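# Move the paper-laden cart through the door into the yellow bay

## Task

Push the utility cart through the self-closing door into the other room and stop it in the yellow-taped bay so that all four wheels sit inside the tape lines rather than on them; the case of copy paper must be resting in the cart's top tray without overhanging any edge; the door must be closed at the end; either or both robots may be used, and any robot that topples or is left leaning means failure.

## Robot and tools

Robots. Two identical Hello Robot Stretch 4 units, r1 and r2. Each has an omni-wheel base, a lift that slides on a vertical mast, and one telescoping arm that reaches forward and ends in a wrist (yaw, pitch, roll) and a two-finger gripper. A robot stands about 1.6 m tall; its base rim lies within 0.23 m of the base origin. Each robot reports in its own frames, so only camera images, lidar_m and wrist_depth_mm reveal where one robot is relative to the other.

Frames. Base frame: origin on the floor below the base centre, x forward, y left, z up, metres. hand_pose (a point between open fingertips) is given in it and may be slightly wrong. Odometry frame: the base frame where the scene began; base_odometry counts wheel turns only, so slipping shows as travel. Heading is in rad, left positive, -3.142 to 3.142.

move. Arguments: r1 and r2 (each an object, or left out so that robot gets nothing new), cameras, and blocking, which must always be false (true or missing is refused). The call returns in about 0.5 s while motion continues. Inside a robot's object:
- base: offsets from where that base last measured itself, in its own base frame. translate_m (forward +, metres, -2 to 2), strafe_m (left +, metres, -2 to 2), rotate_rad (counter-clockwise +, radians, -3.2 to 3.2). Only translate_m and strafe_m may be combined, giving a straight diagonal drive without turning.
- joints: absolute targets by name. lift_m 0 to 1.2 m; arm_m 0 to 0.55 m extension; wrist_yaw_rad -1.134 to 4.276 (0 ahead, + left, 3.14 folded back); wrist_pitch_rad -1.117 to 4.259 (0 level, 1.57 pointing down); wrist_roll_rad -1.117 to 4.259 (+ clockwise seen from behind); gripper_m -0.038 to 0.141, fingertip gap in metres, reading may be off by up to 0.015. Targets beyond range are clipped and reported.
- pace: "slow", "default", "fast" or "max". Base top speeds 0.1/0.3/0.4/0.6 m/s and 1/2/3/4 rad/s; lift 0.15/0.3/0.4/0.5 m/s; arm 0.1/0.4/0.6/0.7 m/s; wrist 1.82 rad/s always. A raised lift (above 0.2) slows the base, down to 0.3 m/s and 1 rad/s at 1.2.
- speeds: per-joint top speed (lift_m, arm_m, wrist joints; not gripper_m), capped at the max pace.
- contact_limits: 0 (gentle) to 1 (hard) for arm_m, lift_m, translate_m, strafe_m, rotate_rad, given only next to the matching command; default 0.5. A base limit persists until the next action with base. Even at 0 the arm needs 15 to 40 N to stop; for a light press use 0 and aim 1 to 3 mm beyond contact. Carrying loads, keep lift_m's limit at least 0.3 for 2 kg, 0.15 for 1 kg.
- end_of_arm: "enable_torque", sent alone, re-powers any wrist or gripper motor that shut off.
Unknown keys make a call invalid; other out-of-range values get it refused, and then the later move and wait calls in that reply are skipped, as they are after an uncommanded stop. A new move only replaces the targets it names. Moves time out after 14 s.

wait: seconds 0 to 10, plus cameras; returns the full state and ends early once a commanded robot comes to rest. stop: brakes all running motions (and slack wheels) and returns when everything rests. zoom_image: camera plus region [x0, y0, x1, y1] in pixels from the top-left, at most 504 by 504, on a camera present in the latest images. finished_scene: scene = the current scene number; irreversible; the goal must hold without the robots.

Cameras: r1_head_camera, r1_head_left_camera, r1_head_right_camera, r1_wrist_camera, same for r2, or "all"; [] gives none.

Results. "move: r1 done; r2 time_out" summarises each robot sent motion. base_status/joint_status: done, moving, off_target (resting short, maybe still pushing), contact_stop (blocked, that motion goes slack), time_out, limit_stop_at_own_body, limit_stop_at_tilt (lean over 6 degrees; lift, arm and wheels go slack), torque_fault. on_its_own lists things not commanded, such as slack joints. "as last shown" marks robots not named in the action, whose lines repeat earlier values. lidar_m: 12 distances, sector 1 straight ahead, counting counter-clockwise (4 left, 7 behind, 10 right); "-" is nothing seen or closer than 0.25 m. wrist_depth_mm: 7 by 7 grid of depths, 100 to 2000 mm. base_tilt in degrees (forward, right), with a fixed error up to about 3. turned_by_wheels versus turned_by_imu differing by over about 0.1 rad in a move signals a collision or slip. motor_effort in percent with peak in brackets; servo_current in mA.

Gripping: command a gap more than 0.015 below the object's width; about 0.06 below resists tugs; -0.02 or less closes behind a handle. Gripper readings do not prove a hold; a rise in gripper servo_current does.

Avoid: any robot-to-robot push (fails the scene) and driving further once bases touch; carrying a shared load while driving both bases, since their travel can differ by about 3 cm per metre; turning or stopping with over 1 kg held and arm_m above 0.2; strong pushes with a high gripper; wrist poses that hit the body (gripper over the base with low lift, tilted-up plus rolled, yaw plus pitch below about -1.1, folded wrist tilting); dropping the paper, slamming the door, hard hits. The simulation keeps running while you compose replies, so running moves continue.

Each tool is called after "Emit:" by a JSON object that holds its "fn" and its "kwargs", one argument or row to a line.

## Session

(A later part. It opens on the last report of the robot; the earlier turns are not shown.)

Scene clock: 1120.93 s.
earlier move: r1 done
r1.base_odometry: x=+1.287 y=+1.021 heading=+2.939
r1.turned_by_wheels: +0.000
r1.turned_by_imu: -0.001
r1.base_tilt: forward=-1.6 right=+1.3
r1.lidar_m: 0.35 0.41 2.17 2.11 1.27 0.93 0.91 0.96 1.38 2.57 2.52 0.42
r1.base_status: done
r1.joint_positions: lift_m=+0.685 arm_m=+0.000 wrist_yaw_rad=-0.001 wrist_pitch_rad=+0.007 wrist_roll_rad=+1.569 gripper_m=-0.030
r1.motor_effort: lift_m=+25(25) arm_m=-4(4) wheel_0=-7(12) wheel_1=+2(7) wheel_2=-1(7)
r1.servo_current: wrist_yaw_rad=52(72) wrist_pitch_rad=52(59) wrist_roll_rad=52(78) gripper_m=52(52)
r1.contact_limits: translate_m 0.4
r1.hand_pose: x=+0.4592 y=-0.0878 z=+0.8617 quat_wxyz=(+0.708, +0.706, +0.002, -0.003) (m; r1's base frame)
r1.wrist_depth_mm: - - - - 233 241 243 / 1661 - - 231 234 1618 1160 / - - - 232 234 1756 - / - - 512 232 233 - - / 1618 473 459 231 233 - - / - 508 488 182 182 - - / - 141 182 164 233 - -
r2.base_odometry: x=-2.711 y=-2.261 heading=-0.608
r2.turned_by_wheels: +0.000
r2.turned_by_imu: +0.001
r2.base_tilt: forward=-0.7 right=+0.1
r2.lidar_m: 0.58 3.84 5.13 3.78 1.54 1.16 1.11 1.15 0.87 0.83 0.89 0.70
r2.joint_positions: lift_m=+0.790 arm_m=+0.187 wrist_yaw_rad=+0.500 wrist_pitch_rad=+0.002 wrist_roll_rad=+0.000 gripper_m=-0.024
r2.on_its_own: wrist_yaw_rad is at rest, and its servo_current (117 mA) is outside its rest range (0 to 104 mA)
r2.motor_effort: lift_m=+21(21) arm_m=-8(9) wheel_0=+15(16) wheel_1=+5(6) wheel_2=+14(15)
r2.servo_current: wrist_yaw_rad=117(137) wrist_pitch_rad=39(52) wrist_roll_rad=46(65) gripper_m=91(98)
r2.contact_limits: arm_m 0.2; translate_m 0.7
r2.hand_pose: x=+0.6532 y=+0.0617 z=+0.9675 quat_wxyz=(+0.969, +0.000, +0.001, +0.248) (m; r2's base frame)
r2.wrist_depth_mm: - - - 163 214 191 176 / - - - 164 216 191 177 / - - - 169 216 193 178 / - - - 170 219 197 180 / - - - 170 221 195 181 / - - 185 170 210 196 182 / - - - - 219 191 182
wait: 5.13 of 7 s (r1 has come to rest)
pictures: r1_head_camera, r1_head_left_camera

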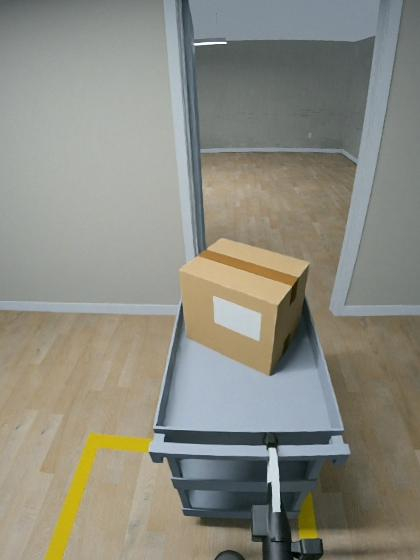

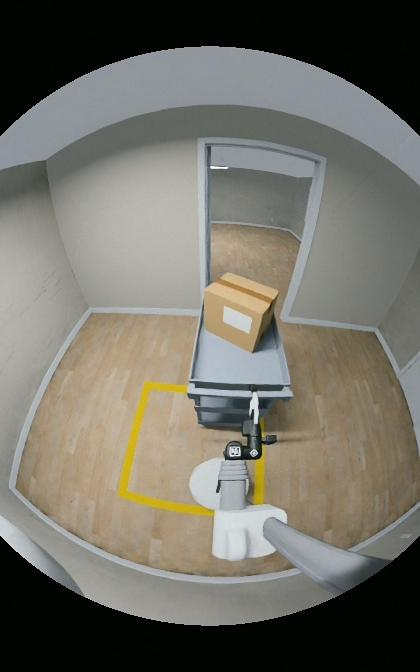

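Emit:
{"fn": "move", "kwargs": {
  "blocking": false,
  "r1": {"base":{"translate_m":-0.29,"strafe_m":0.14},"pace":"slow","contact_limits":{"translate_m":0.4}},
  "cameras": []
}}

Emit:
{"fn": "wait", "kwargs": {
  "seconds": 5,
  "cameras": ["r1_head_camera","r1_head_left_camera","r1_head_right_camera"]
}}

Scene clock: 1131.53 s.
move: r1 moving
r1.turned_by_wheels: -0.001
r1.turned_by_imu: -0.001
r1.base_status: translate_m moving; strafe_m moving
r1.motor_effort: lift_m=+25(25) arm_m=-4(4) wheel_0=-10(11) wheel_1=-4(4) wheel_2=+6(6)
r1.contact_limits: translate_m 0.4
r2.turned_by_wheels: +0.000
r2.turned_by_imu: +0.000
r2.motor_effort: lift_m=+21(21) arm_m=-9(9) wheel_0=+15(16) wheel_1=+5(5) wheel_2=+14(14)
r2.contact_limits: arm_m 0.2; translate_m 0.7
pictures: none

Scene clock: 1135.43 s.
earlier move: r1 done
r1.base_odometry: x=+1.543 y=+0.825 heading=+2.939
r1.turned_by_wheels: +0.001
r1.turned_by_imu: +0.001
r1.base_tilt: forward=-1.6 right=+1.3
r1.lidar_m: 0.39 0.42 2.06 1.97 0.86 0.61 0.61 0.66 0.95 2.73 2.87 0.43
r1.base_status: done
r1.joint_positions: lift_m=+0.685 arm_m=+0.000 wrist_yaw_rad=+0.001 wrist_pitch_rad=+0.007 wrist_roll_rad=+1.569 gripper_m=-0.030
r1.motor_effort: lift_m=+25(25) arm_m=-4(4) wheel_0=-1(11) wheel_1=-2(6) wheel_2=+5(9)
r1.servo_current: wrist_yaw_rad=39(65) wrist_pitch_rad=46(59) wrist_roll_rad=52(65) gripper_m=46(52)
r1.contact_limits: translate_m 0.4
r1.hand_pose: x=+0.4594 y=-0.0872 z=+0.8617 quat_wxyz=(+0.708, +0.706, +0.003, -0.002) (m; r1's base frame)
r1.wrist_depth_mm: 1863 - - - 217 224 226 / 1808 - - 217 220 1576 - / 1863 - 574 221 224 - - / 1863 480 469 166 227 - - / - 480 480 228 229 - - / - 539 521 176 232 - - / - - 163 165 235 - -
r2.base_odometry: x=-2.711 y=-2.261 heading=-0.608
r2.turned_by_wheels: +0.000
r2.turned_by_imu: +0.001
r2.base_tilt: forward=-0.7 right=+0.0
r2.lidar_m: 0.58 3.82 5.13 3.79 1.57 1.16 1.12 1.14 0.87 0.84 0.89 0.71
r2.joint_positions: lift_m=+0.790 arm_m=+0.187 wrist_yaw_rad=+0.500 wrist_pitch_rad=+0.002 wrist_roll_rad=+0.000 gripper_m=-0.024
r2.on_its_own: wrist_yaw_rad is at rest, and its servo_current (117 mA) is outside its rest range (0 to 104 mA)
r2.motor_effort: lift_m=+21(21) arm_m=-8(9) wheel_0=+15(16) wheel_1=+5(5) wheel_2=+14(15)
r2.servo_current: wrist_yaw_rad=117(137) wrist_pitch_rad=39(46) wrist_roll_rad=46(78) gripper_m=91(98)
r2.contact_limits: arm_m 0.2; translate_m 0.7
r2.hand_pose: x=+0.6532 y=+0.0617 z=+0.9675 quat_wxyz=(+0.969, +0.000, +0.001, +0.248) (m; r2's base frame)
r2.wrist_depth_mm: - - - 164 214 190 176 / - - - 164 215 191 178 / - - - 169 216 194 178 / - - - 170 218 197 180 / - - - 170 221 196 180 / - - 185 170 210 197 181 / - - - - 220 191 182
wait: 3.90 of 5 s (r1 has come to rest)
pictures: r1_head_camera, r1_head_left_camera, r1_head_right_camera

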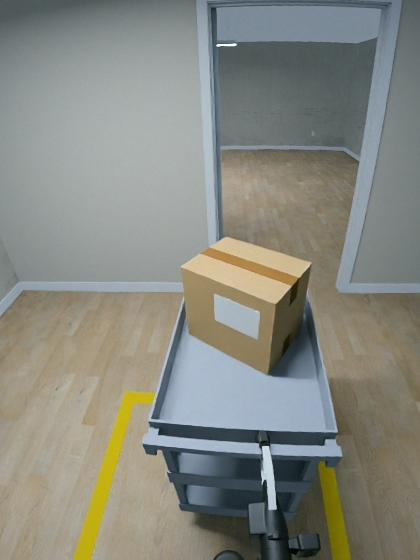

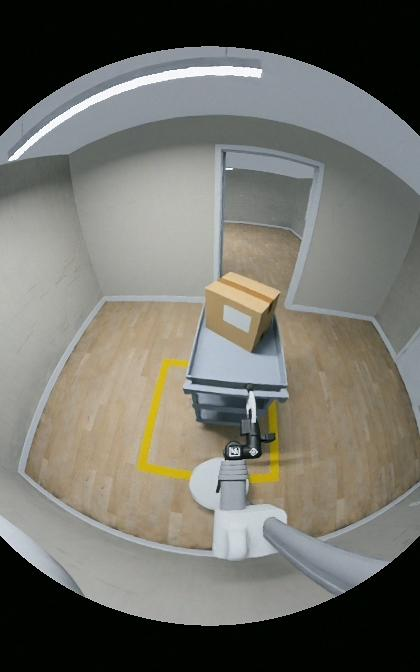

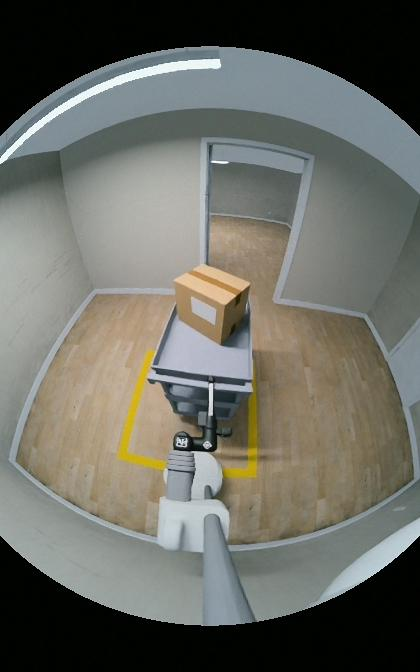

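Emit:
{"fn": "move", "kwargs": {
  "blocking": false,
  "r1": {"joints":{"gripper_m":0.1}},
  "cameras": []
}}

Emit:
{"fn": "wait", "kwargs": {
  "seconds": 2,
  "cameras": ["r1_wrist_camera"]
}}

Emit:
{"fn": "move", "kwargs": {
  "blocking": false,
  "r1": {"base":{"translate_m":-0.22},"pace":"slow"},
  "cameras": []
}}

Emit:
{"fn": "wait", "kwargs": {
  "seconds": 4,
  "cameras": ["r1_head_camera","r1_head_left_camera","r1_head_right_camera","r1_wrist_camera"]
}}

Scene clock: 1145.33 s.
move: r1 moving
r1.turned_by_wheels: +0.000
r1.turned_by_imu: +0.000
r1.joint_status: gripper_m moving
r1.motor_effort: lift_m=+25(25) arm_m=-4(4) wheel_0=-1(1) wheel_1=-2(2) wheel_2=+4(5)
r1.contact_limits: translate_m 0.4
r2.turned_by_wheels: +0.000
r2.turned_by_imu: +0.000
r2.motor_effort: lift_m=+21(21) arm_m=-9(9) wheel_0=+15(15) wheel_1=+5(5) wheel_2=+14(14)
r2.contact_limits: arm_m 0.2; translate_m 0.7
pictures: none

Scene clock: 1146.83 s.
earlier move: r1 done
r1.turned_by_wheels: +0.000
r1.turned_by_imu: +0.000
r1.joint_status: all done
r1.motor_effort: lift_m=+25(25) arm_m=-4(4) wheel_0=+0(1) wheel_1=-2(2) wheel_2=+3(5)
r1.contact_limits: translate_m 0.4
r2.turned_by_wheels: +0.000
r2.turned_by_imu: +0.000
r2.on_its_own: wrist_yaw_rad is at rest, and its servo_current (124 mA) is outside its rest range (0 to 104 mA)
r2.motor_effort: lift_m=+21(21) arm_m=-8(9) wheel_0=+16(16) wheel_1=+5(5) wheel_2=+14(15)
r2.contact_limits: arm_m 0.2; translate_m 0.7
wait: 1.50 of 2 s (r1 has come to rest)
pictures: r1_wrist_camera

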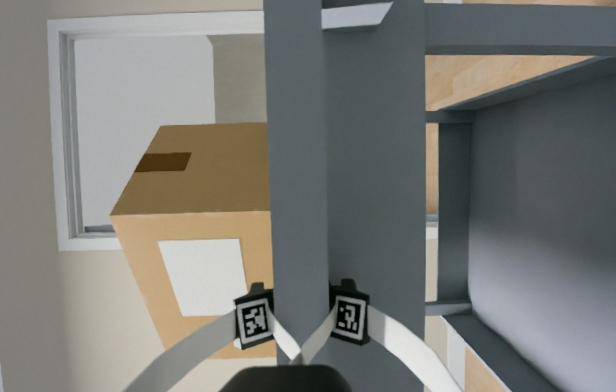

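Scene clock: 1147.33 s.
move: r1 moving
r1.turned_by_wheels: +0.000
r1.turned_by_imu: +0.000
r1.base_status: translate_m moving
r1.motor_effort: lift_m=+21(25) arm_m=-1(4) wheel_0=-5(5) wheel_1=-5(6) wheel_2=+6(7)
r2.turned_by_wheels: +0.000
r2.turned_by_imu: +0.000
r2.motor_effort: lift_m=+21(21) arm_m=-9(9) wheel_0=+15(16) wheel_1=+5(5) wheel_2=+14(15)
r2.contact_limits: arm_m 0.2; translate_m 0.7
pictures: none

Scene clock: 1150.30 s.
earlier move: r1 done
r1.base_odometry: x=+1.758 y=+0.781 heading=+2.939
r1.turned_by_wheels: +0.000
r1.turned_by_imu: +0.000
r1.base_tilt: forward=-1.6 right=+1.3
r1.lidar_m: 0.62 0.64 2.07 1.41 0.56 0.41 0.40 0.42 0.63 2.01 2.86 0.64
r1.base_status: done
r1.joint_positions: lift_m=+0.686 arm_m=+0.000 wrist_yaw_rad=+0.001 wrist_pitch_rad=+0.003 wrist_roll_rad=+1.569 gripper_m=+0.100
r1.motor_effort: lift_m=+21(25) arm_m=+4(4) wheel_0=-3(7) wheel_1=-3(6) wheel_2=+1(7)
r1.servo_current: wrist_yaw_rad=59(72) wrist_pitch_rad=46(52) wrist_roll_rad=33(59) gripper_m=39(52)
r1.hand_pose: x=+0.4593 y=-0.0872 z=+0.8633 quat_wxyz=(+0.708, +0.706, +0.001, -0.001) (m; r1's base frame)
r1.wrist_depth_mm: - - - - - 1708 1205 / - - - - - 1576 1205 / - - - 842 473 - - / - - 732 676 - - - / - - 715 683 - - - / - - 215 399 193 - - / - - - 144 - - -
r2.base_odometry: x=-2.711 y=-2.261 heading=-0.608
r2.turned_by_wheels: +0.000
r2.turned_by_imu: +0.000
r2.base_tilt: forward=-0.7 right=+0.0
r2.lidar_m: 0.58 3.85 5.10 3.77 1.56 1.16 1.10 1.17 0.88 0.83 0.90 0.68
r2.joint_positions: lift_m=+0.790 arm_m=+0.187 wrist_yaw_rad=+0.500 wrist_pitch_rad=+0.002 wrist_roll_rad=+0.000 gripper_m=-0.024
r2.on_its_own: wrist_yaw_rad is at rest, and its servo_current (130 mA) is outside its rest range (0 to 104 mA)
r2.motor_effort: lift_m=+21(21) arm_m=-9(9) wheel_0=+15(16) wheel_1=+5(5) wheel_2=+14(15)
r2.servo_current: wrist_yaw_rad=130(137) wrist_pitch_rad=39(46) wrist_roll_rad=33(65) gripper_m=91(104)
r2.contact_limits: arm_m 0.2; translate_m 0.7
r2.hand_pose: x=+0.6532 y=+0.0617 z=+0.9675 quat_wxyz=(+0.969, +0.000, +0.001, +0.248) (m; r2's base frame)
r2.wrist_depth_mm: - - - 164 214 190 175 / - - - 165 216 191 177 / - - - 170 217 194 178 / - - - 169 219 198 179 / - - - 170 220 196 181 / - - 186 170 211 197 181 / - - - - 219 191 182
wait: 2.97 of 4 s (r1 has come to rest)
pictures: r1_head_camera, r1_head_left_camera, r1_head_right_camera, r1_wrist_camera

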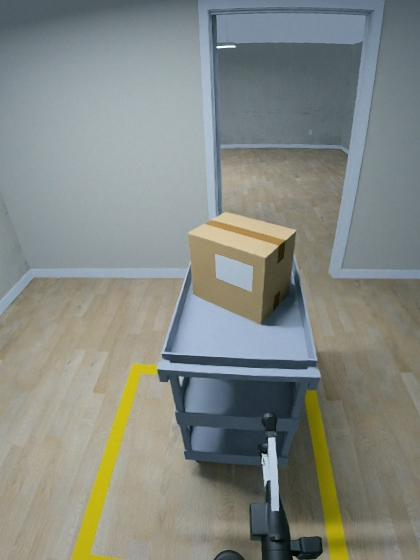

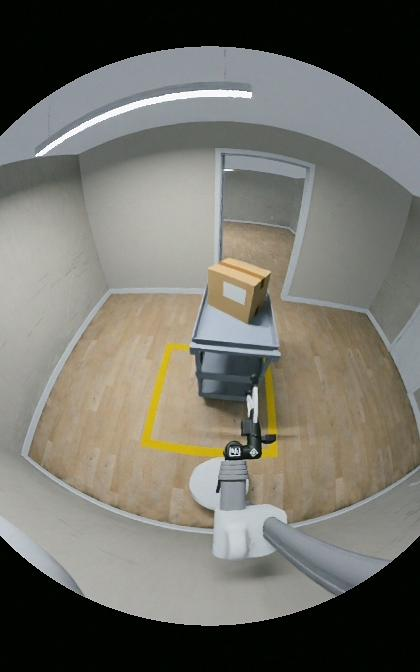

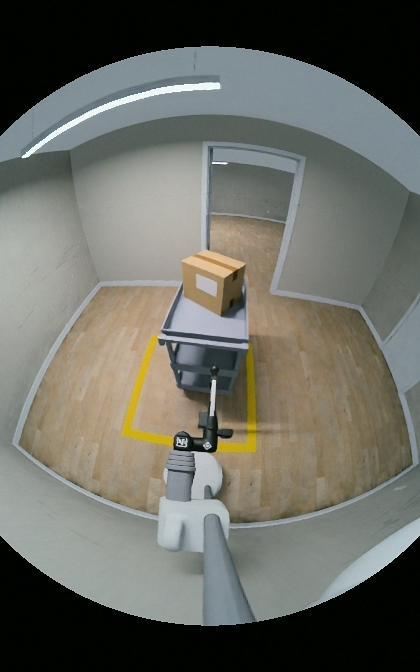

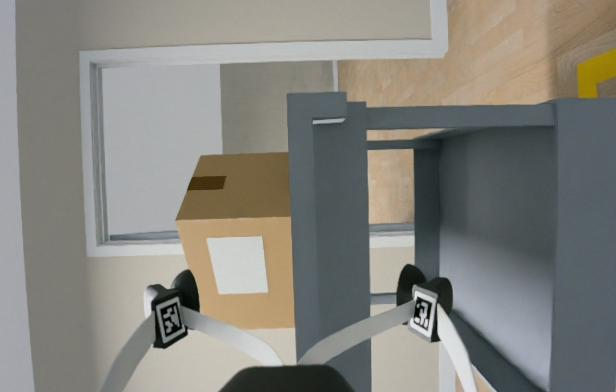

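Emit:
{"fn": "zoom_image", "kwargs": {
  "camera": "r1_head_camera",
  "region": [80, 240, 360, 560]
}}

Emit:
{"fn": "zoom_image", "kwargs": {
  "camera": "r1_head_right_camera",
  "region": [110, 240, 290, 460]
}}

Emit:
{"fn": "zoom_image", "kwargs": {
  "camera": "r1_head_left_camera",
  "region": [130, 240, 310, 470]
}}

Scaled by 1.575 from the camera's 420x560 image, which has a finer 600x800 frame.

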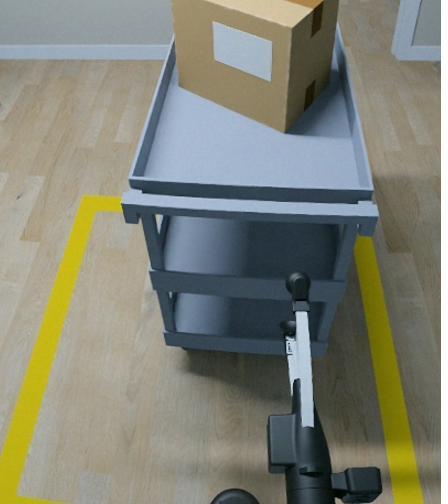

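Scaled by 2.291 from the camera's 420x672 image, which has a finer 600x960 frame.

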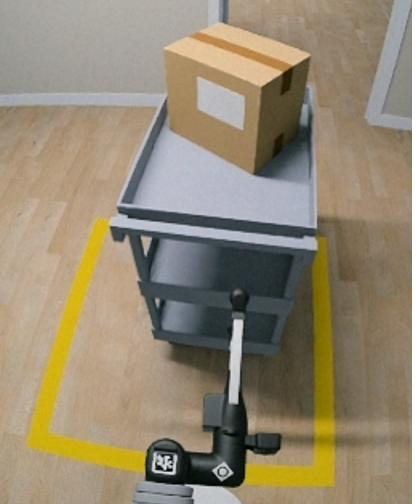

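Scaled by 2.191 from the camera's 420x672 image, which has a finer 600x960 frame.

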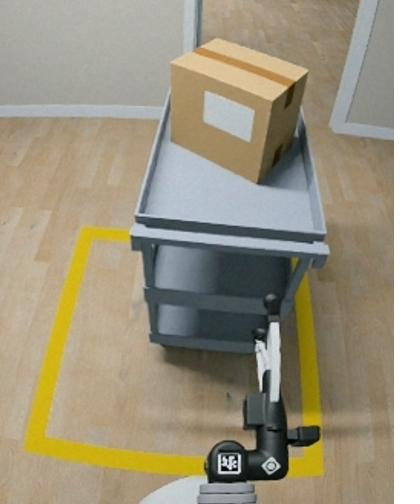

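Emit:
{"fn": "move", "kwargs": {
  "blocking": false,
  "r1": {"joints":{"arm_m":0.215},"pace":"slow","contact_limits":{"arm_m":0.1}},
  "cameras": []
}}

Emit:
{"fn": "wait", "kwargs": {
  "seconds": 4,
  "cameras": ["r1_wrist_camera"]
}}

Emit:
{"fn": "move", "kwargs": {
  "blocking": false,
  "r1": {"joints":{"gripper_m":-0.03}},
  "cameras": []
}}

Emit:
{"fn": "wait", "kwargs": {
  "seconds": 2.5,
  "cameras": ["r1_wrist_camera"]
}}

Scene clock: 1174.67 s.
move: r1 moving
r1.turned_by_wheels: +0.000
r1.turned_by_imu: +0.000
r1.joint_status: arm_m moving
r1.motor_effort: lift_m=+21(21) arm_m=+5(6) wheel_0=-4(4) wheel_1=-3(3) wheel_2=+1(2)
r1.contact_limits: arm_m 0.1
r2.turned_by_wheels: +0.000
r2.turned_by_imu: +0.000
r2.motor_effort: lift_m=+21(21) arm_m=-8(9) wheel_0=+15(15) wheel_1=+5(5) wheel_2=+14(15)
r2.contact_limits: arm_m 0.2; translate_m 0.7
pictures: none

Scene clock: 1177.60 s.
earlier move: r1 done
r1.turned_by_wheels: +0.000
r1.turned_by_imu: +0.000
r1.joint_status: all done
r1.motor_effort: lift_m=+21(21) arm_m=+5(8) wheel_0=-4(5) wheel_1=-3(3) wheel_2=+1(2)
r1.contact_limits: arm_m 0.1
r2.turned_by_wheels: +0.000
r2.turned_by_imu: +0.000
r2.motor_effort: lift_m=+21(21) arm_m=-8(9) wheel_0=+16(16) wheel_1=+5(5) wheel_2=+14(15)
r2.contact_limits: arm_m 0.2; translate_m 0.7
wait: 2.93 of 4 s (r1 has come to rest)
pictures: r1_wrist_camera

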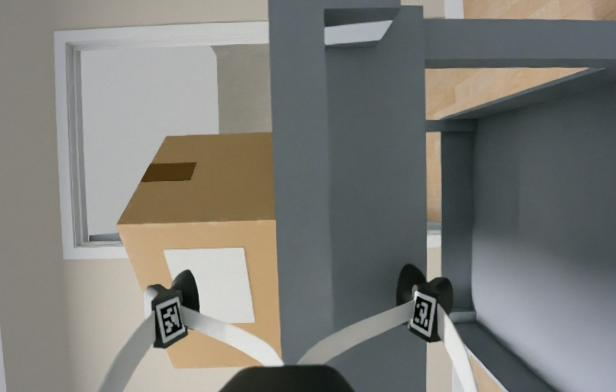

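Scene clock: 1178.10 s.
move: r1 moving
r1.turned_by_wheels: +0.000
r1.turned_by_imu: +0.000
r1.joint_status: gripper_m moving
r1.motor_effort: lift_m=+21(21) arm_m=+5(5) wheel_0=-4(4) wheel_1=-3(3) wheel_2=+1(2)
r1.contact_limits: arm_m 0.1
r2.turned_by_wheels: +0.000
r2.turned_by_imu: +0.000
r2.motor_effort: lift_m=+21(21) arm_m=-8(9) wheel_0=+15(16) wheel_1=+5(5) wheel_2=+14(15)
r2.contact_limits: arm_m 0.2; translate_m 0.7
pictures: none

Scene clock: 1179.57 s.
earlier move: r1 done
r1.base_odometry: x=+1.758 y=+0.781 heading=+2.939
r1.turned_by_wheels: +0.000
r1.turned_by_imu: +0.000
r1.base_tilt: forward=-1.6 right=+1.3
r1.lidar_m: 0.61 0.65 2.05 1.42 0.58 0.42 0.40 0.42 0.65 1.97 2.82 0.63
r1.joint_positions: lift_m=+0.686 arm_m=+0.215 wrist_yaw_rad=+0.001 wrist_pitch_rad=+0.003 wrist_roll_rad=+1.569 gripper_m=-0.029
r1.joint_status: all done
r1.motor_effort: lift_m=+21(21) arm_m=-4(5) wheel_0=-4(4) wheel_1=-3(3) wheel_2=+1(2)
r1.servo_current: wrist_yaw_rad=46(72) wrist_pitch_rad=46(52) wrist_roll_rad=46(72) gripper_m=72(176)
r1.contact_limits: arm_m 0.1
r1.hand_pose: x=+0.6744 y=-0.0872 z=+0.8631 quat_wxyz=(+0.708, +0.706, +0.001, -0.001) (m; r1's base frame)
r1.wrist_depth_mm: - - - - 220 228 229 / 1921 - - 222 223 1708 - / 1921 - 597 224 226 - - / 1863 521 480 169 229 - - / - 480 477 171 233 - - / - 525 209 193 182 - - / - 138 177 158 240 133 -
r2.base_odometry: x=-2.711 y=-2.261 heading=-0.608
r2.turned_by_wheels: +0.000
r2.turned_by_imu: +0.000
r2.base_tilt: forward=-0.6 right=+0.0
r2.lidar_m: 0.58 3.82 5.07 3.76 1.53 1.16 1.11 1.11 0.87 0.83 0.87 0.70
r2.joint_positions: lift_m=+0.790 arm_m=+0.187 wrist_yaw_rad=+0.500 wrist_pitch_rad=+0.002 wrist_roll_rad=+0.000 gripper_m=-0.024
r2.on_its_own: wrist_yaw_rad is at rest, and its servo_current (117 mA) is outside its rest range (0 to 104 mA)
r2.motor_effort: lift_m=+21(21) arm_m=-9(9) wheel_0=+16(16) wheel_1=+5(5) wheel_2=+14(15)
r2.servo_current: wrist_yaw_rad=117(130) wrist_pitch_rad=39(46) wrist_roll_rad=46(65) gripper_m=85(98)
r2.contact_limits: arm_m 0.2; translate_m 0.7
r2.hand_pose: x=+0.6532 y=+0.0617 z=+0.9675 quat_wxyz=(+0.969, +0.000, +0.001, +0.248) (m; r2's base frame)
r2.wrist_depth_mm: - - - 164 215 191 176 / - - - 164 215 191 178 / - - - 169 216 194 179 / - - - 170 218 197 180 / - - - 170 221 195 180 / - - 186 170 210 196 181 / - - - - 219 191 182
wait: 1.47 of 2.5 s (r1 has come to rest)
pictures: r1_wrist_camera

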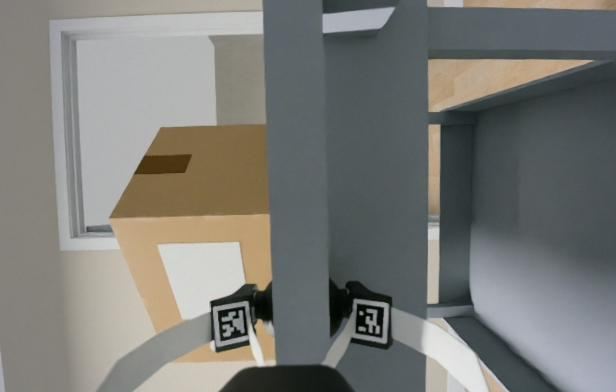

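Emit:
{"fn": "move", "kwargs": {
  "blocking": false,
  "r1": {"joints":{"arm_m":0.0},"base":{"strafe_m":0.05},"pace":"slow"},
  "cameras": []
}}

Emit:
{"fn": "wait", "kwargs": {
  "seconds": 4,
  "cameras": []
}}

Emit:
{"fn": "wait", "kwargs": {
  "seconds": 2,
  "cameras": ["r1_head_camera","r1_head_left_camera","r1_wrist_camera"]
}}

Scene clock: 1185.30 s.
move: r1 moving
r1.turned_by_wheels: +0.000
r1.turned_by_imu: +0.000
r1.base_status: strafe_m moving
r1.joint_status: arm_m moving
r1.motor_effort: lift_m=+21(21) arm_m=-6(10) wheel_0=-7(10) wheel_1=+6(7) wheel_2=+1(2)
r2.turned_by_wheels: +0.000
r2.turned_by_imu: +0.000
r2.motor_effort: lift_m=+21(21) arm_m=-9(9) wheel_0=+15(15) wheel_1=+5(6) wheel_2=+14(14)
r2.contact_limits: arm_m 0.2; translate_m 0.7
pictures: none

Scene clock: 1188.23 s.
earlier move: r1 done
r1.turned_by_wheels: +0.000
r1.turned_by_imu: +0.000
r1.base_status: done
r1.joint_status: all done
r1.motor_effort: lift_m=+21(21) arm_m=-5(10) wheel_0=-2(11) wheel_1=+3(7) wheel_2=+1(2)
r2.turned_by_wheels: +0.000
r2.turned_by_imu: +0.000
r2.on_its_own: wrist_yaw_rad is at rest, and its servo_current (117 mA) is outside its rest range (0 to 104 mA)
r2.motor_effort: lift_m=+21(21) arm_m=-9(9) wheel_0=+15(16) wheel_1=+5(6) wheel_2=+15(15)
r2.contact_limits: arm_m 0.2; translate_m 0.7
wait: 2.93 of 4 s (r1 has come to rest)
pictures: none

Scene clock: 1190.23 s.
r1.base_odometry: x=+1.748 y=+0.732 heading=+2.939
r1.turned_by_wheels: +0.000
r1.turned_by_imu: +0.000
r1.base_tilt: forward=-1.6 right=+1.3
r1.lidar_m: 0.39 0.42 2.00 1.38 0.57 0.41 0.39 0.44 0.60 1.98 2.90 0.42
r1.base_status: done
r1.joint_positions: lift_m=+0.686 arm_m=+0.000 wrist_yaw_rad=+0.002 wrist_pitch_rad=+0.004 wrist_roll_rad=+1.569 gripper_m=-0.029
r1.joint_status: all done
r1.motor_effort: lift_m=+21(21) arm_m=-5(10) wheel_0=-2(11) wheel_1=+3(7) wheel_2=+1(2)
r1.servo_current: wrist_yaw_rad=46(72) wrist_pitch_rad=33(52) wrist_roll_rad=59(72) gripper_m=65(78)
r1.hand_pose: x=+0.4596 y=-0.0868 z=+0.8629 quat_wxyz=(+0.708, +0.706, +0.002, -0.001) (m; r1's base frame)
r1.wrist_depth_mm: - - - - 227 236 237 / - - - - 229 1618 1160 / - - - 170 230 - - / - 554 508 171 231 - - / - 477 466 232 234 - - / - - 214 195 183 - - / - - 585 154 236 134 -
r2.base_odometry: x=-2.711 y=-2.261 heading=-0.608
r2.turned_by_wheels: +0.000
r2.turned_by_imu: +0.000
r2.base_tilt: forward=-0.6 right=+0.0
r2.lidar_m: 0.60 3.82 5.11 3.79 1.55 1.14 1.13 1.17 0.84 0.83 0.87 0.70
r2.joint_positions: lift_m=+0.790 arm_m=+0.187 wrist_yaw_rad=+0.500 wrist_pitch_rad=+0.002 wrist_roll_rad=+0.000 gripper_m=-0.024
r2.on_its_own: wrist_yaw_rad is at rest, and its servo_current (117 mA) is outside its rest range (0 to 104 mA)
r2.motor_effort: lift_m=+21(21) arm_m=-8(9) wheel_0=+15(16) wheel_1=+5(6) wheel_2=+14(15)
r2.servo_current: wrist_yaw_rad=117(137) wrist_pitch_rad=39(46) wrist_roll_rad=52(59) gripper_m=91(98)
r2.contact_limits: arm_m 0.2; translate_m 0.7
r2.hand_pose: x=+0.6532 y=+0.0617 z=+0.9675 quat_wxyz=(+0.969, +0.000, +0.001, +0.248) (m; r2's base frame)
r2.wrist_depth_mm: - - - 164 214 191 176 / - - - 164 216 192 177 / - - - 170 217 193 179 / - - - 169 219 198 180 / - - - 170 221 196 181 / - - 186 170 211 197 182 / - - - - 219 191 182
wait: 2.00 s; at rest by 0.27 s
pictures: r1_head_camera, r1_head_left_camera, r1_wrist_camera

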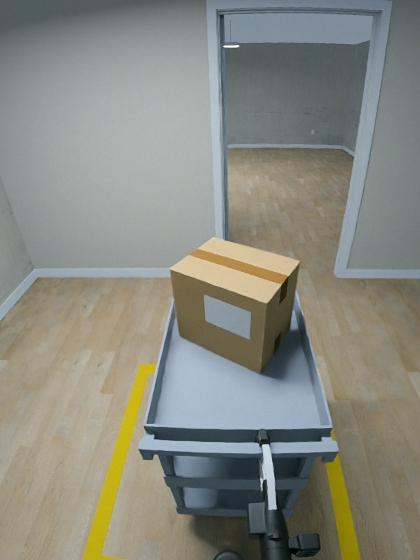

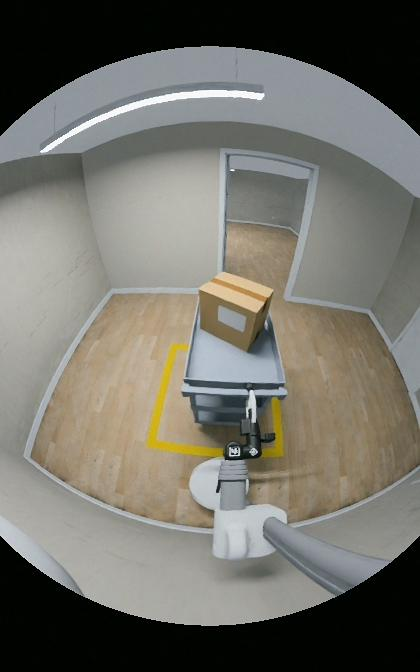

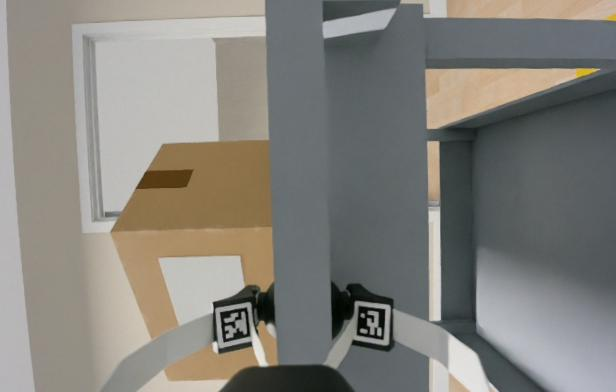

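Emit:
{"fn": "move", "kwargs": {
  "blocking": false,
  "r1": {"joints":{"gripper_m":0.1}},
  "cameras": []
}}

Emit:
{"fn": "wait", "kwargs": {
  "seconds": 2,
  "cameras": []
}}

Emit:
{"fn": "move", "kwargs": {
  "blocking": false,
  "r1": {"base":{"translate_m":-0.1},"pace":"slow"},
  "cameras": []
}}

Emit:
{"fn": "wait", "kwargs": {
  "seconds": 2,
  "cameras": ["r1_head_camera","r1_wrist_camera"]
}}

Scene clock: 1204.20 s.
move: r1 moving
r1.turned_by_wheels: +0.000
r1.turned_by_imu: +0.000
r1.joint_status: gripper_m moving
r1.motor_effort: lift_m=+21(21) arm_m=-4(5) wheel_0=-2(2) wheel_1=+3(3) wheel_2=+1(1)
r2.turned_by_wheels: +0.000
r2.turned_by_imu: +0.000
r2.motor_effort: lift_m=+21(21) arm_m=-9(9) wheel_0=+15(16) wheel_1=+5(5) wheel_2=+14(14)
r2.contact_limits: arm_m 0.2; translate_m 0.7
pictures: none

Scene clock: 1205.70 s.
earlier move: r1 done
r1.turned_by_wheels: +0.000
r1.turned_by_imu: +0.000
r1.joint_status: all done
r1.motor_effort: lift_m=+21(21) arm_m=+4(5) wheel_0=-2(2) wheel_1=+3(3) wheel_2=+0(1)
r2.turned_by_wheels: +0.000
r2.turned_by_imu: +0.000
r2.on_its_own: wrist_yaw_rad is at rest, and its servo_current (117 mA) is outside its rest range (0 to 104 mA)
r2.motor_effort: lift_m=+21(21) arm_m=-8(9) wheel_0=+15(16) wheel_1=+5(5) wheel_2=+14(15)
r2.contact_limits: arm_m 0.2; translate_m 0.7
wait: 1.50 of 2 s (r1 has come to rest)
pictures: none

Scene clock: 1206.20 s.
move: r1 moving
r1.turned_by_wheels: +0.000
r1.turned_by_imu: -0.001
r1.base_status: translate_m moving
r1.motor_effort: lift_m=+21(21) arm_m=+4(4) wheel_0=-3(6) wheel_1=-5(5) wheel_2=+5(5)
r2.turned_by_wheels: +0.000
r2.turned_by_imu: +0.000
r2.motor_effort: lift_m=+21(21) arm_m=-9(9) wheel_0=+15(15) wheel_1=+5(5) wheel_2=+14(14)
r2.contact_limits: arm_m 0.2; translate_m 0.7
pictures: none

Scene clock: 1208.00 s.
earlier move: r1 done
r1.base_odometry: x=+1.846 y=+0.712 heading=+2.938
r1.turned_by_wheels: +0.000
r1.turned_by_imu: +0.000
r1.base_tilt: forward=-1.6 right=+1.2
r1.lidar_m: 0.48 0.54 2.03 1.08 0.41 0.31 0.29 0.32 0.47 1.54 2.89 0.53
r1.base_status: done
r1.joint_positions: lift_m=+0.686 arm_m=+0.000 wrist_yaw_rad=+0.002 wrist_pitch_rad=+0.004 wrist_roll_rad=+1.569 gripper_m=+0.100
r1.motor_effort: lift_m=+21(21) arm_m=+4(4) wheel_0=-4(8) wheel_1=-2(7) wheel_2=+3(8)
r1.servo_current: wrist_yaw_rad=39(72) wrist_pitch_rad=46(59) wrist_roll_rad=46(59) gripper_m=46(52)
r1.hand_pose: x=+0.4595 y=-0.0868 z=+0.8628 quat_wxyz=(+0.708, +0.706, +0.002, -0.001) (m; r1's base frame)
r1.wrist_depth_mm: - - - - - 1808 1205 / - - - 278 345 345 345 / - - - 723 340 1863 - / - - 627 580 340 - - / - - 574 564 340 - - / - - 215 283 193 - - / - - - 144 - - -
r2.base_odometry: x=-2.711 y=-2.261 heading=-0.608
r2.turned_by_wheels: +0.000
r2.turned_by_imu: +0.000
r2.base_tilt: forward=-0.6 right=+0.1
r2.lidar_m: 0.57 3.81 5.11 3.79 1.54 1.15 1.11 1.17 0.86 0.84 0.87 0.68
r2.joint_positions: lift_m=+0.790 arm_m=+0.187 wrist_yaw_rad=+0.500 wrist_pitch_rad=+0.002 wrist_roll_rad=+0.000 gripper_m=-0.024
r2.on_its_own: wrist_yaw_rad is at rest, and its servo_current (117 mA) is outside its rest range (0 to 104 mA)
r2.motor_effort: lift_m=+21(21) arm_m=-9(9) wheel_0=+15(16) wheel_1=+5(5) wheel_2=+14(15)
r2.servo_current: wrist_yaw_rad=117(130) wrist_pitch_rad=39(46) wrist_roll_rad=52(59) gripper_m=91(98)
r2.contact_limits: arm_m 0.2; translate_m 0.7
r2.hand_pose: x=+0.6532 y=+0.0617 z=+0.9675 quat_wxyz=(+0.969, +0.000, +0.001, +0.248) (m; r2's base frame)
r2.wrist_depth_mm: - - - 164 214 191 176 / - - - 165 215 191 177 / - - - 170 217 194 179 / - - - 170 219 198 180 / - - - 170 220 195 181 / - - 185 170 211 197 181 / - - - - 220 191 182
wait: 1.80 of 2 s (r1 has come to rest)
pictures: r1_head_camera, r1_wrist_camera

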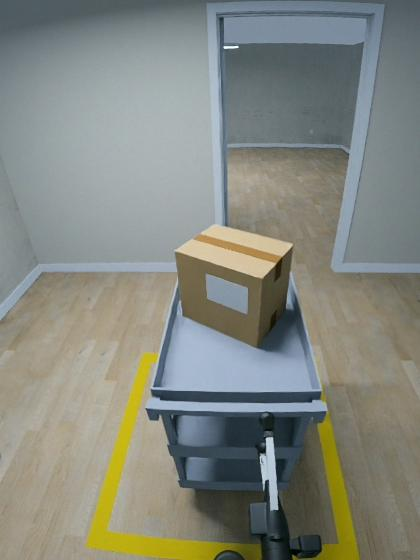

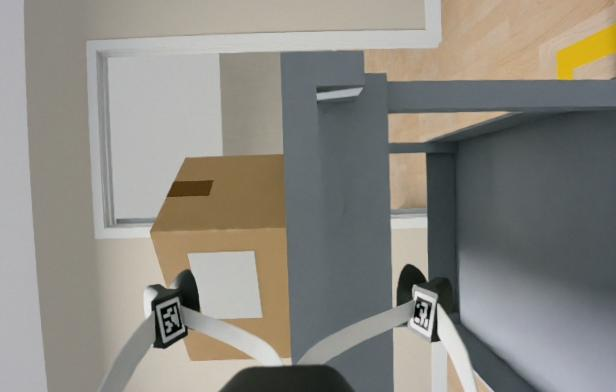

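Emit:
{"fn": "move", "kwargs": {
  "blocking": false,
  "r1": {"joints":{"lift_m":0.2,"wrist_roll_rad":0.0,"gripper_m":0.0}},
  "r2": {"joints":{"gripper_m":0.1}},
  "cameras": []
}}

Emit:
{"fn": "wait", "kwargs": {
  "seconds": 2,
  "cameras": ["r2_head_camera","r2_wrist_camera"]
}}

Emit:
{"fn": "wait", "kwargs": {
  "seconds": 2,
  "cameras": ["r1_head_camera","r1_wrist_camera","r2_head_camera"]
}}

Scene clock: 1216.93 s.
move: r1 moving; r2 moving
r1.turned_by_wheels: +0.000
r1.turned_by_imu: +0.000
r1.joint_status: lift_m moving; wrist_roll_rad moving; gripper_m moving
r1.motor_effort: lift_m=+11(19) arm_m=+4(4) wheel_0=-4(5) wheel_1=-2(2) wheel_2=+2(3)
r2.turned_by_wheels: +0.000
r2.turned_by_imu: +0.000
r2.joint_status: gripper_m moving
r2.motor_effort: lift_m=+21(21) arm_m=-8(9) wheel_0=+15(15) wheel_1=+5(5) wheel_2=+15(15)
r2.contact_limits: arm_m 0.2; translate_m 0.7
pictures: none

Scene clock: 1218.37 s.
earlier move: r1 moving; r2 done
r1.turned_by_wheels: +0.000
r1.turned_by_imu: +0.000
r1.joint_status: lift_m moving; wrist_roll_rad moving; the others done
r1.motor_effort: lift_m=+10(19) arm_m=+4(4) wheel_0=-4(5) wheel_1=-2(2) wheel_2=+2(3)
r2.turned_by_wheels: -0.002
r2.turned_by_imu: -0.002
r2.joint_status: all done
r2.motor_effort: lift_m=+21(21) arm_m=-7(9) wheel_0=+3(15) wheel_1=+4(5) wheel_2=+6(15)
r2.contact_limits: arm_m 0.2; translate_m 0.7
wait: 1.43 of 2 s (r2 has come to rest)
pictures: r2_head_camera, r2_wrist_camera

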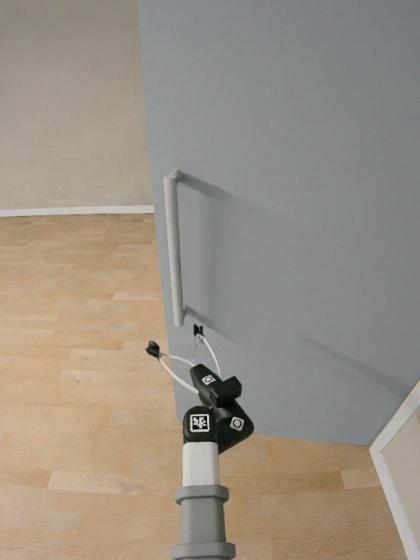

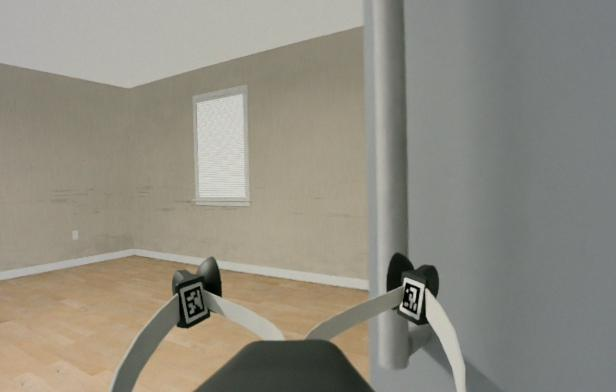

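Scene clock: 1219.33 s.
earlier move: r1 done
r1.base_odometry: x=+1.846 y=+0.712 heading=+2.938
r1.turned_by_wheels: +0.000
r1.turned_by_imu: +0.000
r1.base_tilt: forward=-1.6 right=+1.3
r1.lidar_m: 0.50 0.52 2.00 1.07 0.43 0.29 0.29 0.31 0.48 1.56 2.89 0.52
r1.joint_positions: lift_m=+0.201 arm_m=+0.000 wrist_yaw_rad=+0.002 wrist_pitch_rad=+0.004 wrist_roll_rad=+0.002 gripper_m=+0.001
r1.joint_status: all done
r1.motor_effort: lift_m=+13(19) arm_m=+4(4) wheel_0=-4(5) wheel_1=-2(2) wheel_2=+3(3)
r1.servo_current: wrist_yaw_rad=59(72) wrist_pitch_rad=46(52) wrist_roll_rad=46(130) gripper_m=46(130)
r1.hand_pose: x=+0.4595 y=-0.0868 z=+0.3775 quat_wxyz=(+1.000, +0.001, +0.002, +0.001) (m; r1's base frame)
r1.wrist_depth_mm: - - - - - - - / - 343 342 338 336 332 - / - 343 340 338 338 - - / - - - - - 353 - / - - - - - 355 - / 375 1618 191 202 946 362 1255 / 357 132 158 145 144 891 931
r2.base_odometry: x=-2.711 y=-2.261 heading=-0.610
r2.turned_by_wheels: +0.000
r2.turned_by_imu: +0.000
r2.base_tilt: forward=-0.7 right=+0.1
r2.lidar_m: 1.10 3.84 5.14 3.78 1.53 1.13 1.11 1.16 0.87 0.83 0.88 1.04
r2.joint_positions: lift_m=+0.790 arm_m=+0.187 wrist_yaw_rad=+0.483 wrist_pitch_rad=+0.002 wrist_roll_rad=+0.000 gripper_m=+0.100
r2.joint_status: all done
r2.motor_effort: lift_m=+21(21) arm_m=-7(9) wheel_0=+3(15) wheel_1=+4(5) wheel_2=+6(15)
r2.servo_current: wrist_yaw_rad=46(137) wrist_pitch_rad=39(46) wrist_roll_rad=39(59) gripper_m=52(117)
r2.contact_limits: arm_m 0.2; translate_m 0.7
r2.hand_pose: x=+0.6541 y=+0.0565 z=+0.9675 quat_wxyz=(+0.971, +0.000, +0.001, +0.239) (m; r2's base frame)
r2.wrist_depth_mm: - - - - - - - / - - - - - - - / - - - - - - - / - - - - - - - / - - - - - - - / - - 195 - 195 699 - / - - - - - - -
wait: 0.97 of 2 s (r1 has come to rest)
pictures: r1_head_camera, r1_wrist_camera, r2_head_camera

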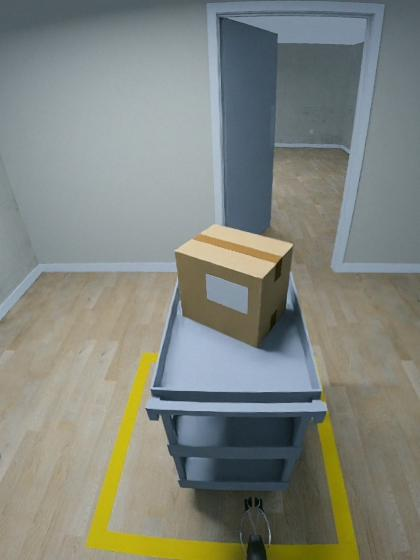

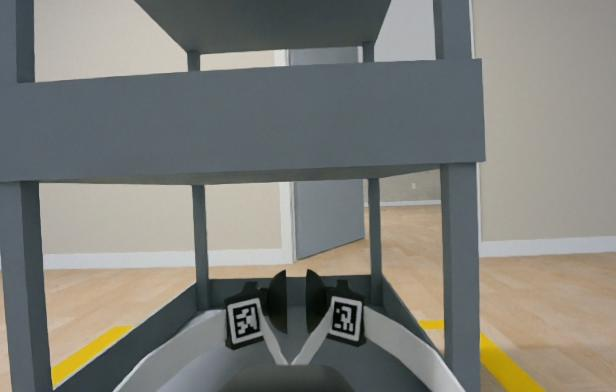

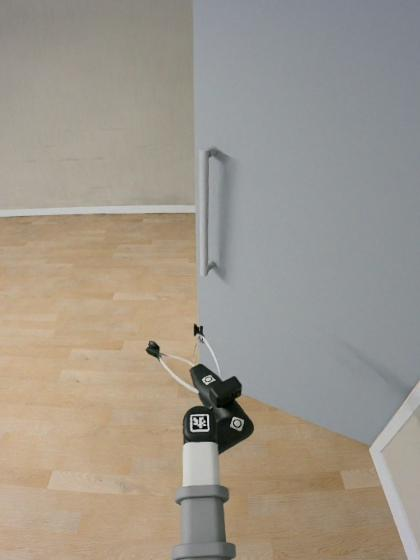

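Emit:
{"fn": "move", "kwargs": {
  "blocking": false,
  "r1": {"joints":{"lift_m":0.06,"wrist_pitch_rad":0.05}},
  "cameras": []
}}

Emit:
{"fn": "wait", "kwargs": {
  "seconds": 3,
  "cameras": ["r1_head_camera","r1_wrist_camera"]
}}

Emit:
{"fn": "wait", "kwargs": {
  "seconds": 0.2,
  "cameras": ["r1_head_camera","r1_wrist_camera","r2_head_camera"]
}}

Scene clock: 1225.13 s.
move: r1 moving
r1.turned_by_wheels: +0.000
r1.turned_by_imu: +0.000
r1.joint_status: lift_m moving; wrist_pitch_rad moving
r1.motor_effort: lift_m=+10(13) arm_m=+4(4) wheel_0=-4(5) wheel_1=-2(2) wheel_2=+2(3)
r2.turned_by_imu: +0.001
r2.motor_effort: lift_m=+21(21) arm_m=-7(7) wheel_0=+2(4) wheel_1=+4(4) wheel_2=+6(6)
r2.contact_limits: arm_m 0.2; translate_m 0.7
pictures: none

Scene clock: 1226.20 s.
earlier move: r1 limit_stop_at_own_body
r1.base_odometry: x=+1.846 y=+0.712 heading=+2.938
r1.turned_by_wheels: +0.000
r1.turned_by_imu: +0.000
r1.base_tilt: forward=-1.6 right=+1.3
r1.lidar_m: 0.48 0.53 2.03 1.06 0.43 0.31 0.29 0.31 0.47 1.53 2.87 0.54
r1.joint_positions: lift_m=+0.065 arm_m=+0.000 wrist_yaw_rad=+0.002 wrist_pitch_rad=+0.050 wrist_roll_rad=+0.002 gripper_m=+0.001
r1.joint_status: lift_m limit_stop_at_own_body (moved -0.136 of -0.141); the others done
r1.on_its_own: lift_m is slack since a limit_stop_at_own_body (your +0.060 is given up); arm_m is slack since a limit_stop_at_own_body
r1.motor_effort: lift_m=+19(19) arm_m=+3(4) wheel_0=-4(5) wheel_1=-2(2) wheel_2=+2(3)
r1.servo_current: wrist_yaw_rad=46(65) wrist_pitch_rad=39(59) wrist_roll_rad=52(72) gripper_m=46(59)
r1.hand_pose: x=+0.4591 y=-0.0868 z=+0.2284 quat_wxyz=(+1.000, +0.001, +0.025, +0.001) (m; r1's base frame)
r1.wrist_depth_mm: - - - - - - - / - - - - - - - / - - - - - - - / - - - - - - - / 366 - - - 530 1008 1255 / - - 186 203 175 732 768 / 382 351 349 183 156 564 554
r2.base_odometry: x=-2.711 y=-2.261 heading=-0.610
r2.turned_by_wheels: +0.000
r2.turned_by_imu: +0.000
r2.base_tilt: forward=-0.7 right=+0.0
r2.lidar_m: 3.62 3.83 5.11 3.79 1.53 1.15 1.12 1.15 0.85 0.82 0.88 1.28
r2.joint_positions: lift_m=+0.790 arm_m=+0.187 wrist_yaw_rad=+0.483 wrist_pitch_rad=+0.002 wrist_roll_rad=+0.000 gripper_m=+0.100
r2.motor_effort: lift_m=+21(21) arm_m=-7(7) wheel_0=+3(4) wheel_1=+3(4) wheel_2=+6(6)
r2.servo_current: wrist_yaw_rad=46(59) wrist_pitch_rad=39(46) wrist_roll_rad=52(59) gripper_m=52(59)
r2.contact_limits: arm_m 0.2; translate_m 0.7
r2.hand_pose: x=+0.6541 y=+0.0565 z=+0.9675 quat_wxyz=(+0.971, +0.000, +0.001, +0.239) (m; r2's base frame)
r2.wrist_depth_mm: - - - - - - - / - - - - - - - / - - - - - - - / - - - - - - - / - - - - - - - / - - 195 - 195 - - / - - - - - 1921 -
wait: 1.07 of 3 s (r1 has come to rest)
pictures: r1_head_camera, r1_wrist_camera

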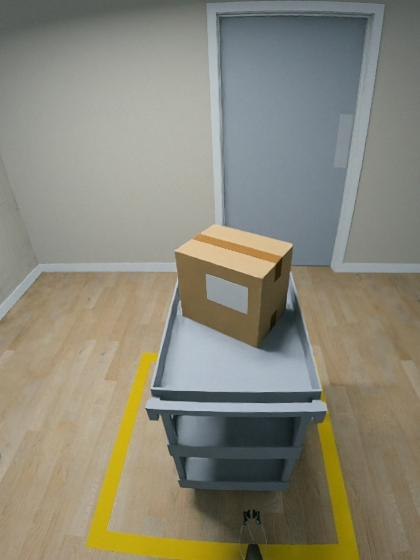

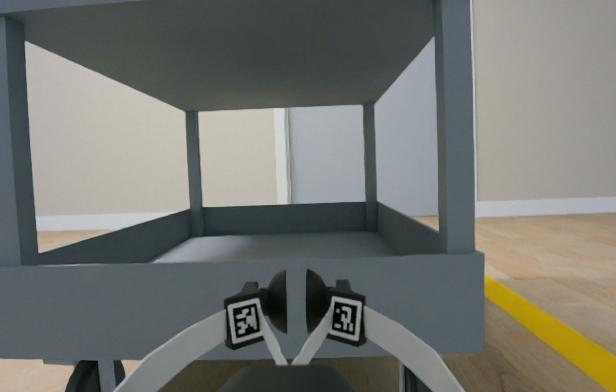

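not run: a stop that you did not command came earlier in this reply.

Emit:
{"fn": "zoom_image", "kwargs": {
  "camera": "r1_head_camera",
  "region": [200, 0, 400, 280]
}}

Emit:
{"fn": "wait", "kwargs": {
  "seconds": 0.3,
  "cameras": ["r2_head_camera","r2_head_left_camera"]
}}

Scaled by 1.800 from the camera's 420x560 image, which has a finer 600x800 frame.

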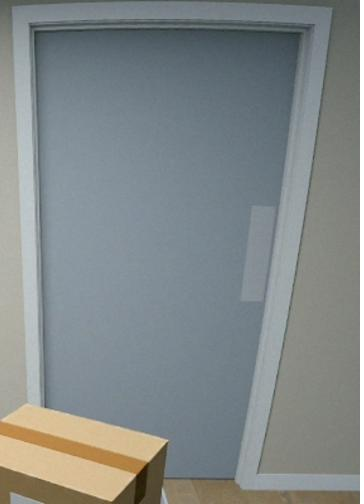

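Scene clock: 1248.83 s.
r1.base_odometry: x=+1.846 y=+0.712 heading=+2.938
r1.turned_by_wheels: +0.000
r1.turned_by_imu: +0.000
r1.base_tilt: forward=-1.6 right=+1.3
r1.lidar_m: 0.50 0.53 2.00 1.06 0.44 0.30 0.28 0.32 0.48 1.52 2.87 0.53
r1.joint_positions: lift_m=+0.065 arm_m=+0.000 wrist_yaw_rad=+0.002 wrist_pitch_rad=+0.050 wrist_roll_rad=+0.002 gripper_m=+0.001
r1.joint_status: lift_m limit_stop_at_own_body (moved -0.136 of -0.141); the others done
r1.on_its_own: lift_m is slack since a limit_stop_at_own_body (your +0.060 is given up); arm_m is slack since a limit_stop_at_own_body
r1.motor_effort: lift_m=+19(19) arm_m=+3(4) wheel_0=-4(5) wheel_1=-2(2) wheel_2=+3(3)
r1.servo_current: wrist_yaw_rad=26(65) wrist_pitch_rad=46(59) wrist_roll_rad=52(72) gripper_m=52(59)
r1.hand_pose: x=+0.4591 y=-0.0868 z=+0.2284 quat_wxyz=(+1.000, +0.001, +0.025, +0.001) (m; r1's base frame)
r1.wrist_depth_mm: - - - - - - - / - - - - - - - / - - - - - - - / - - - - - - - / 370 - - - 530 1025 1255 / - - 186 202 174 732 768 / 377 349 345 183 156 569 554
r2.base_odometry: x=-2.711 y=-2.261 heading=-0.610
r2.turned_by_wheels: +0.000
r2.turned_by_imu: +0.000
r2.base_tilt: forward=-0.7 right=+0.1
r2.lidar_m: 3.62 3.81 5.11 3.79 1.54 1.15 1.12 1.16 0.86 0.82 0.89 1.30
r2.joint_positions: lift_m=+0.790 arm_m=+0.187 wrist_yaw_rad=+0.483 wrist_pitch_rad=+0.002 wrist_roll_rad=+0.000 gripper_m=+0.100
r2.motor_effort: lift_m=+21(21) arm_m=-7(7) wheel_0=+3(4) wheel_1=+4(4) wheel_2=+6(6)
r2.servo_current: wrist_yaw_rad=65(59) wrist_pitch_rad=46(46) wrist_roll_rad=59(59) gripper_m=52(59)
r2.contact_limits: arm_m 0.2; translate_m 0.7
r2.hand_pose: x=+0.6541 y=+0.0565 z=+0.9675 quat_wxyz=(+0.971, +0.000, +0.001, +0.239) (m; r2's base frame)
r2.wrist_depth_mm: - - - - - - - / - - - - - - - / - - - - - - - / - - - - - - - / - - - - - - - / - - 195 - 195 - - / - - - - - 1983 -
wait: 0.30 s; at rest from the start
pictures: r2_head_camera, r2_head_left_camera

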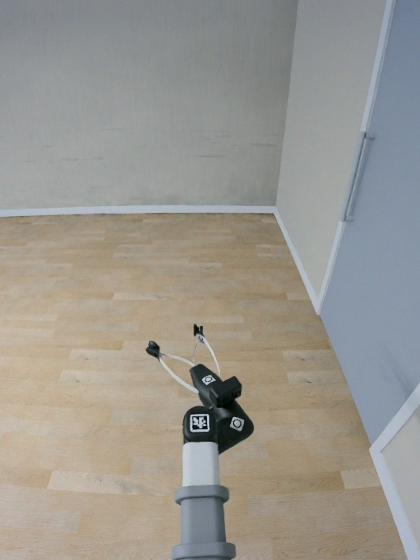

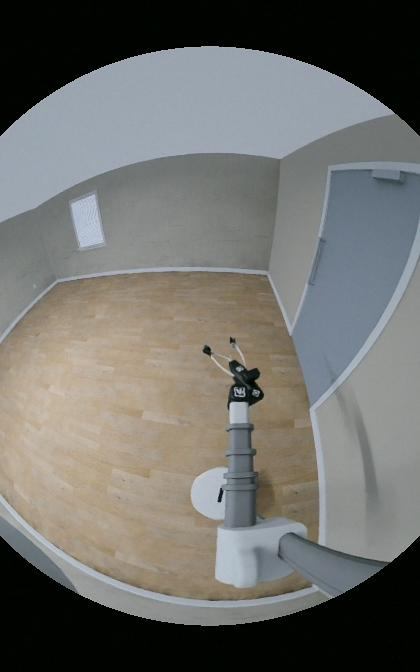

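Shut. Done.

Emit:
{"fn": "finished_scene", "kwargs": {
  "scene": 1
}}

The scene is finished: the task was done.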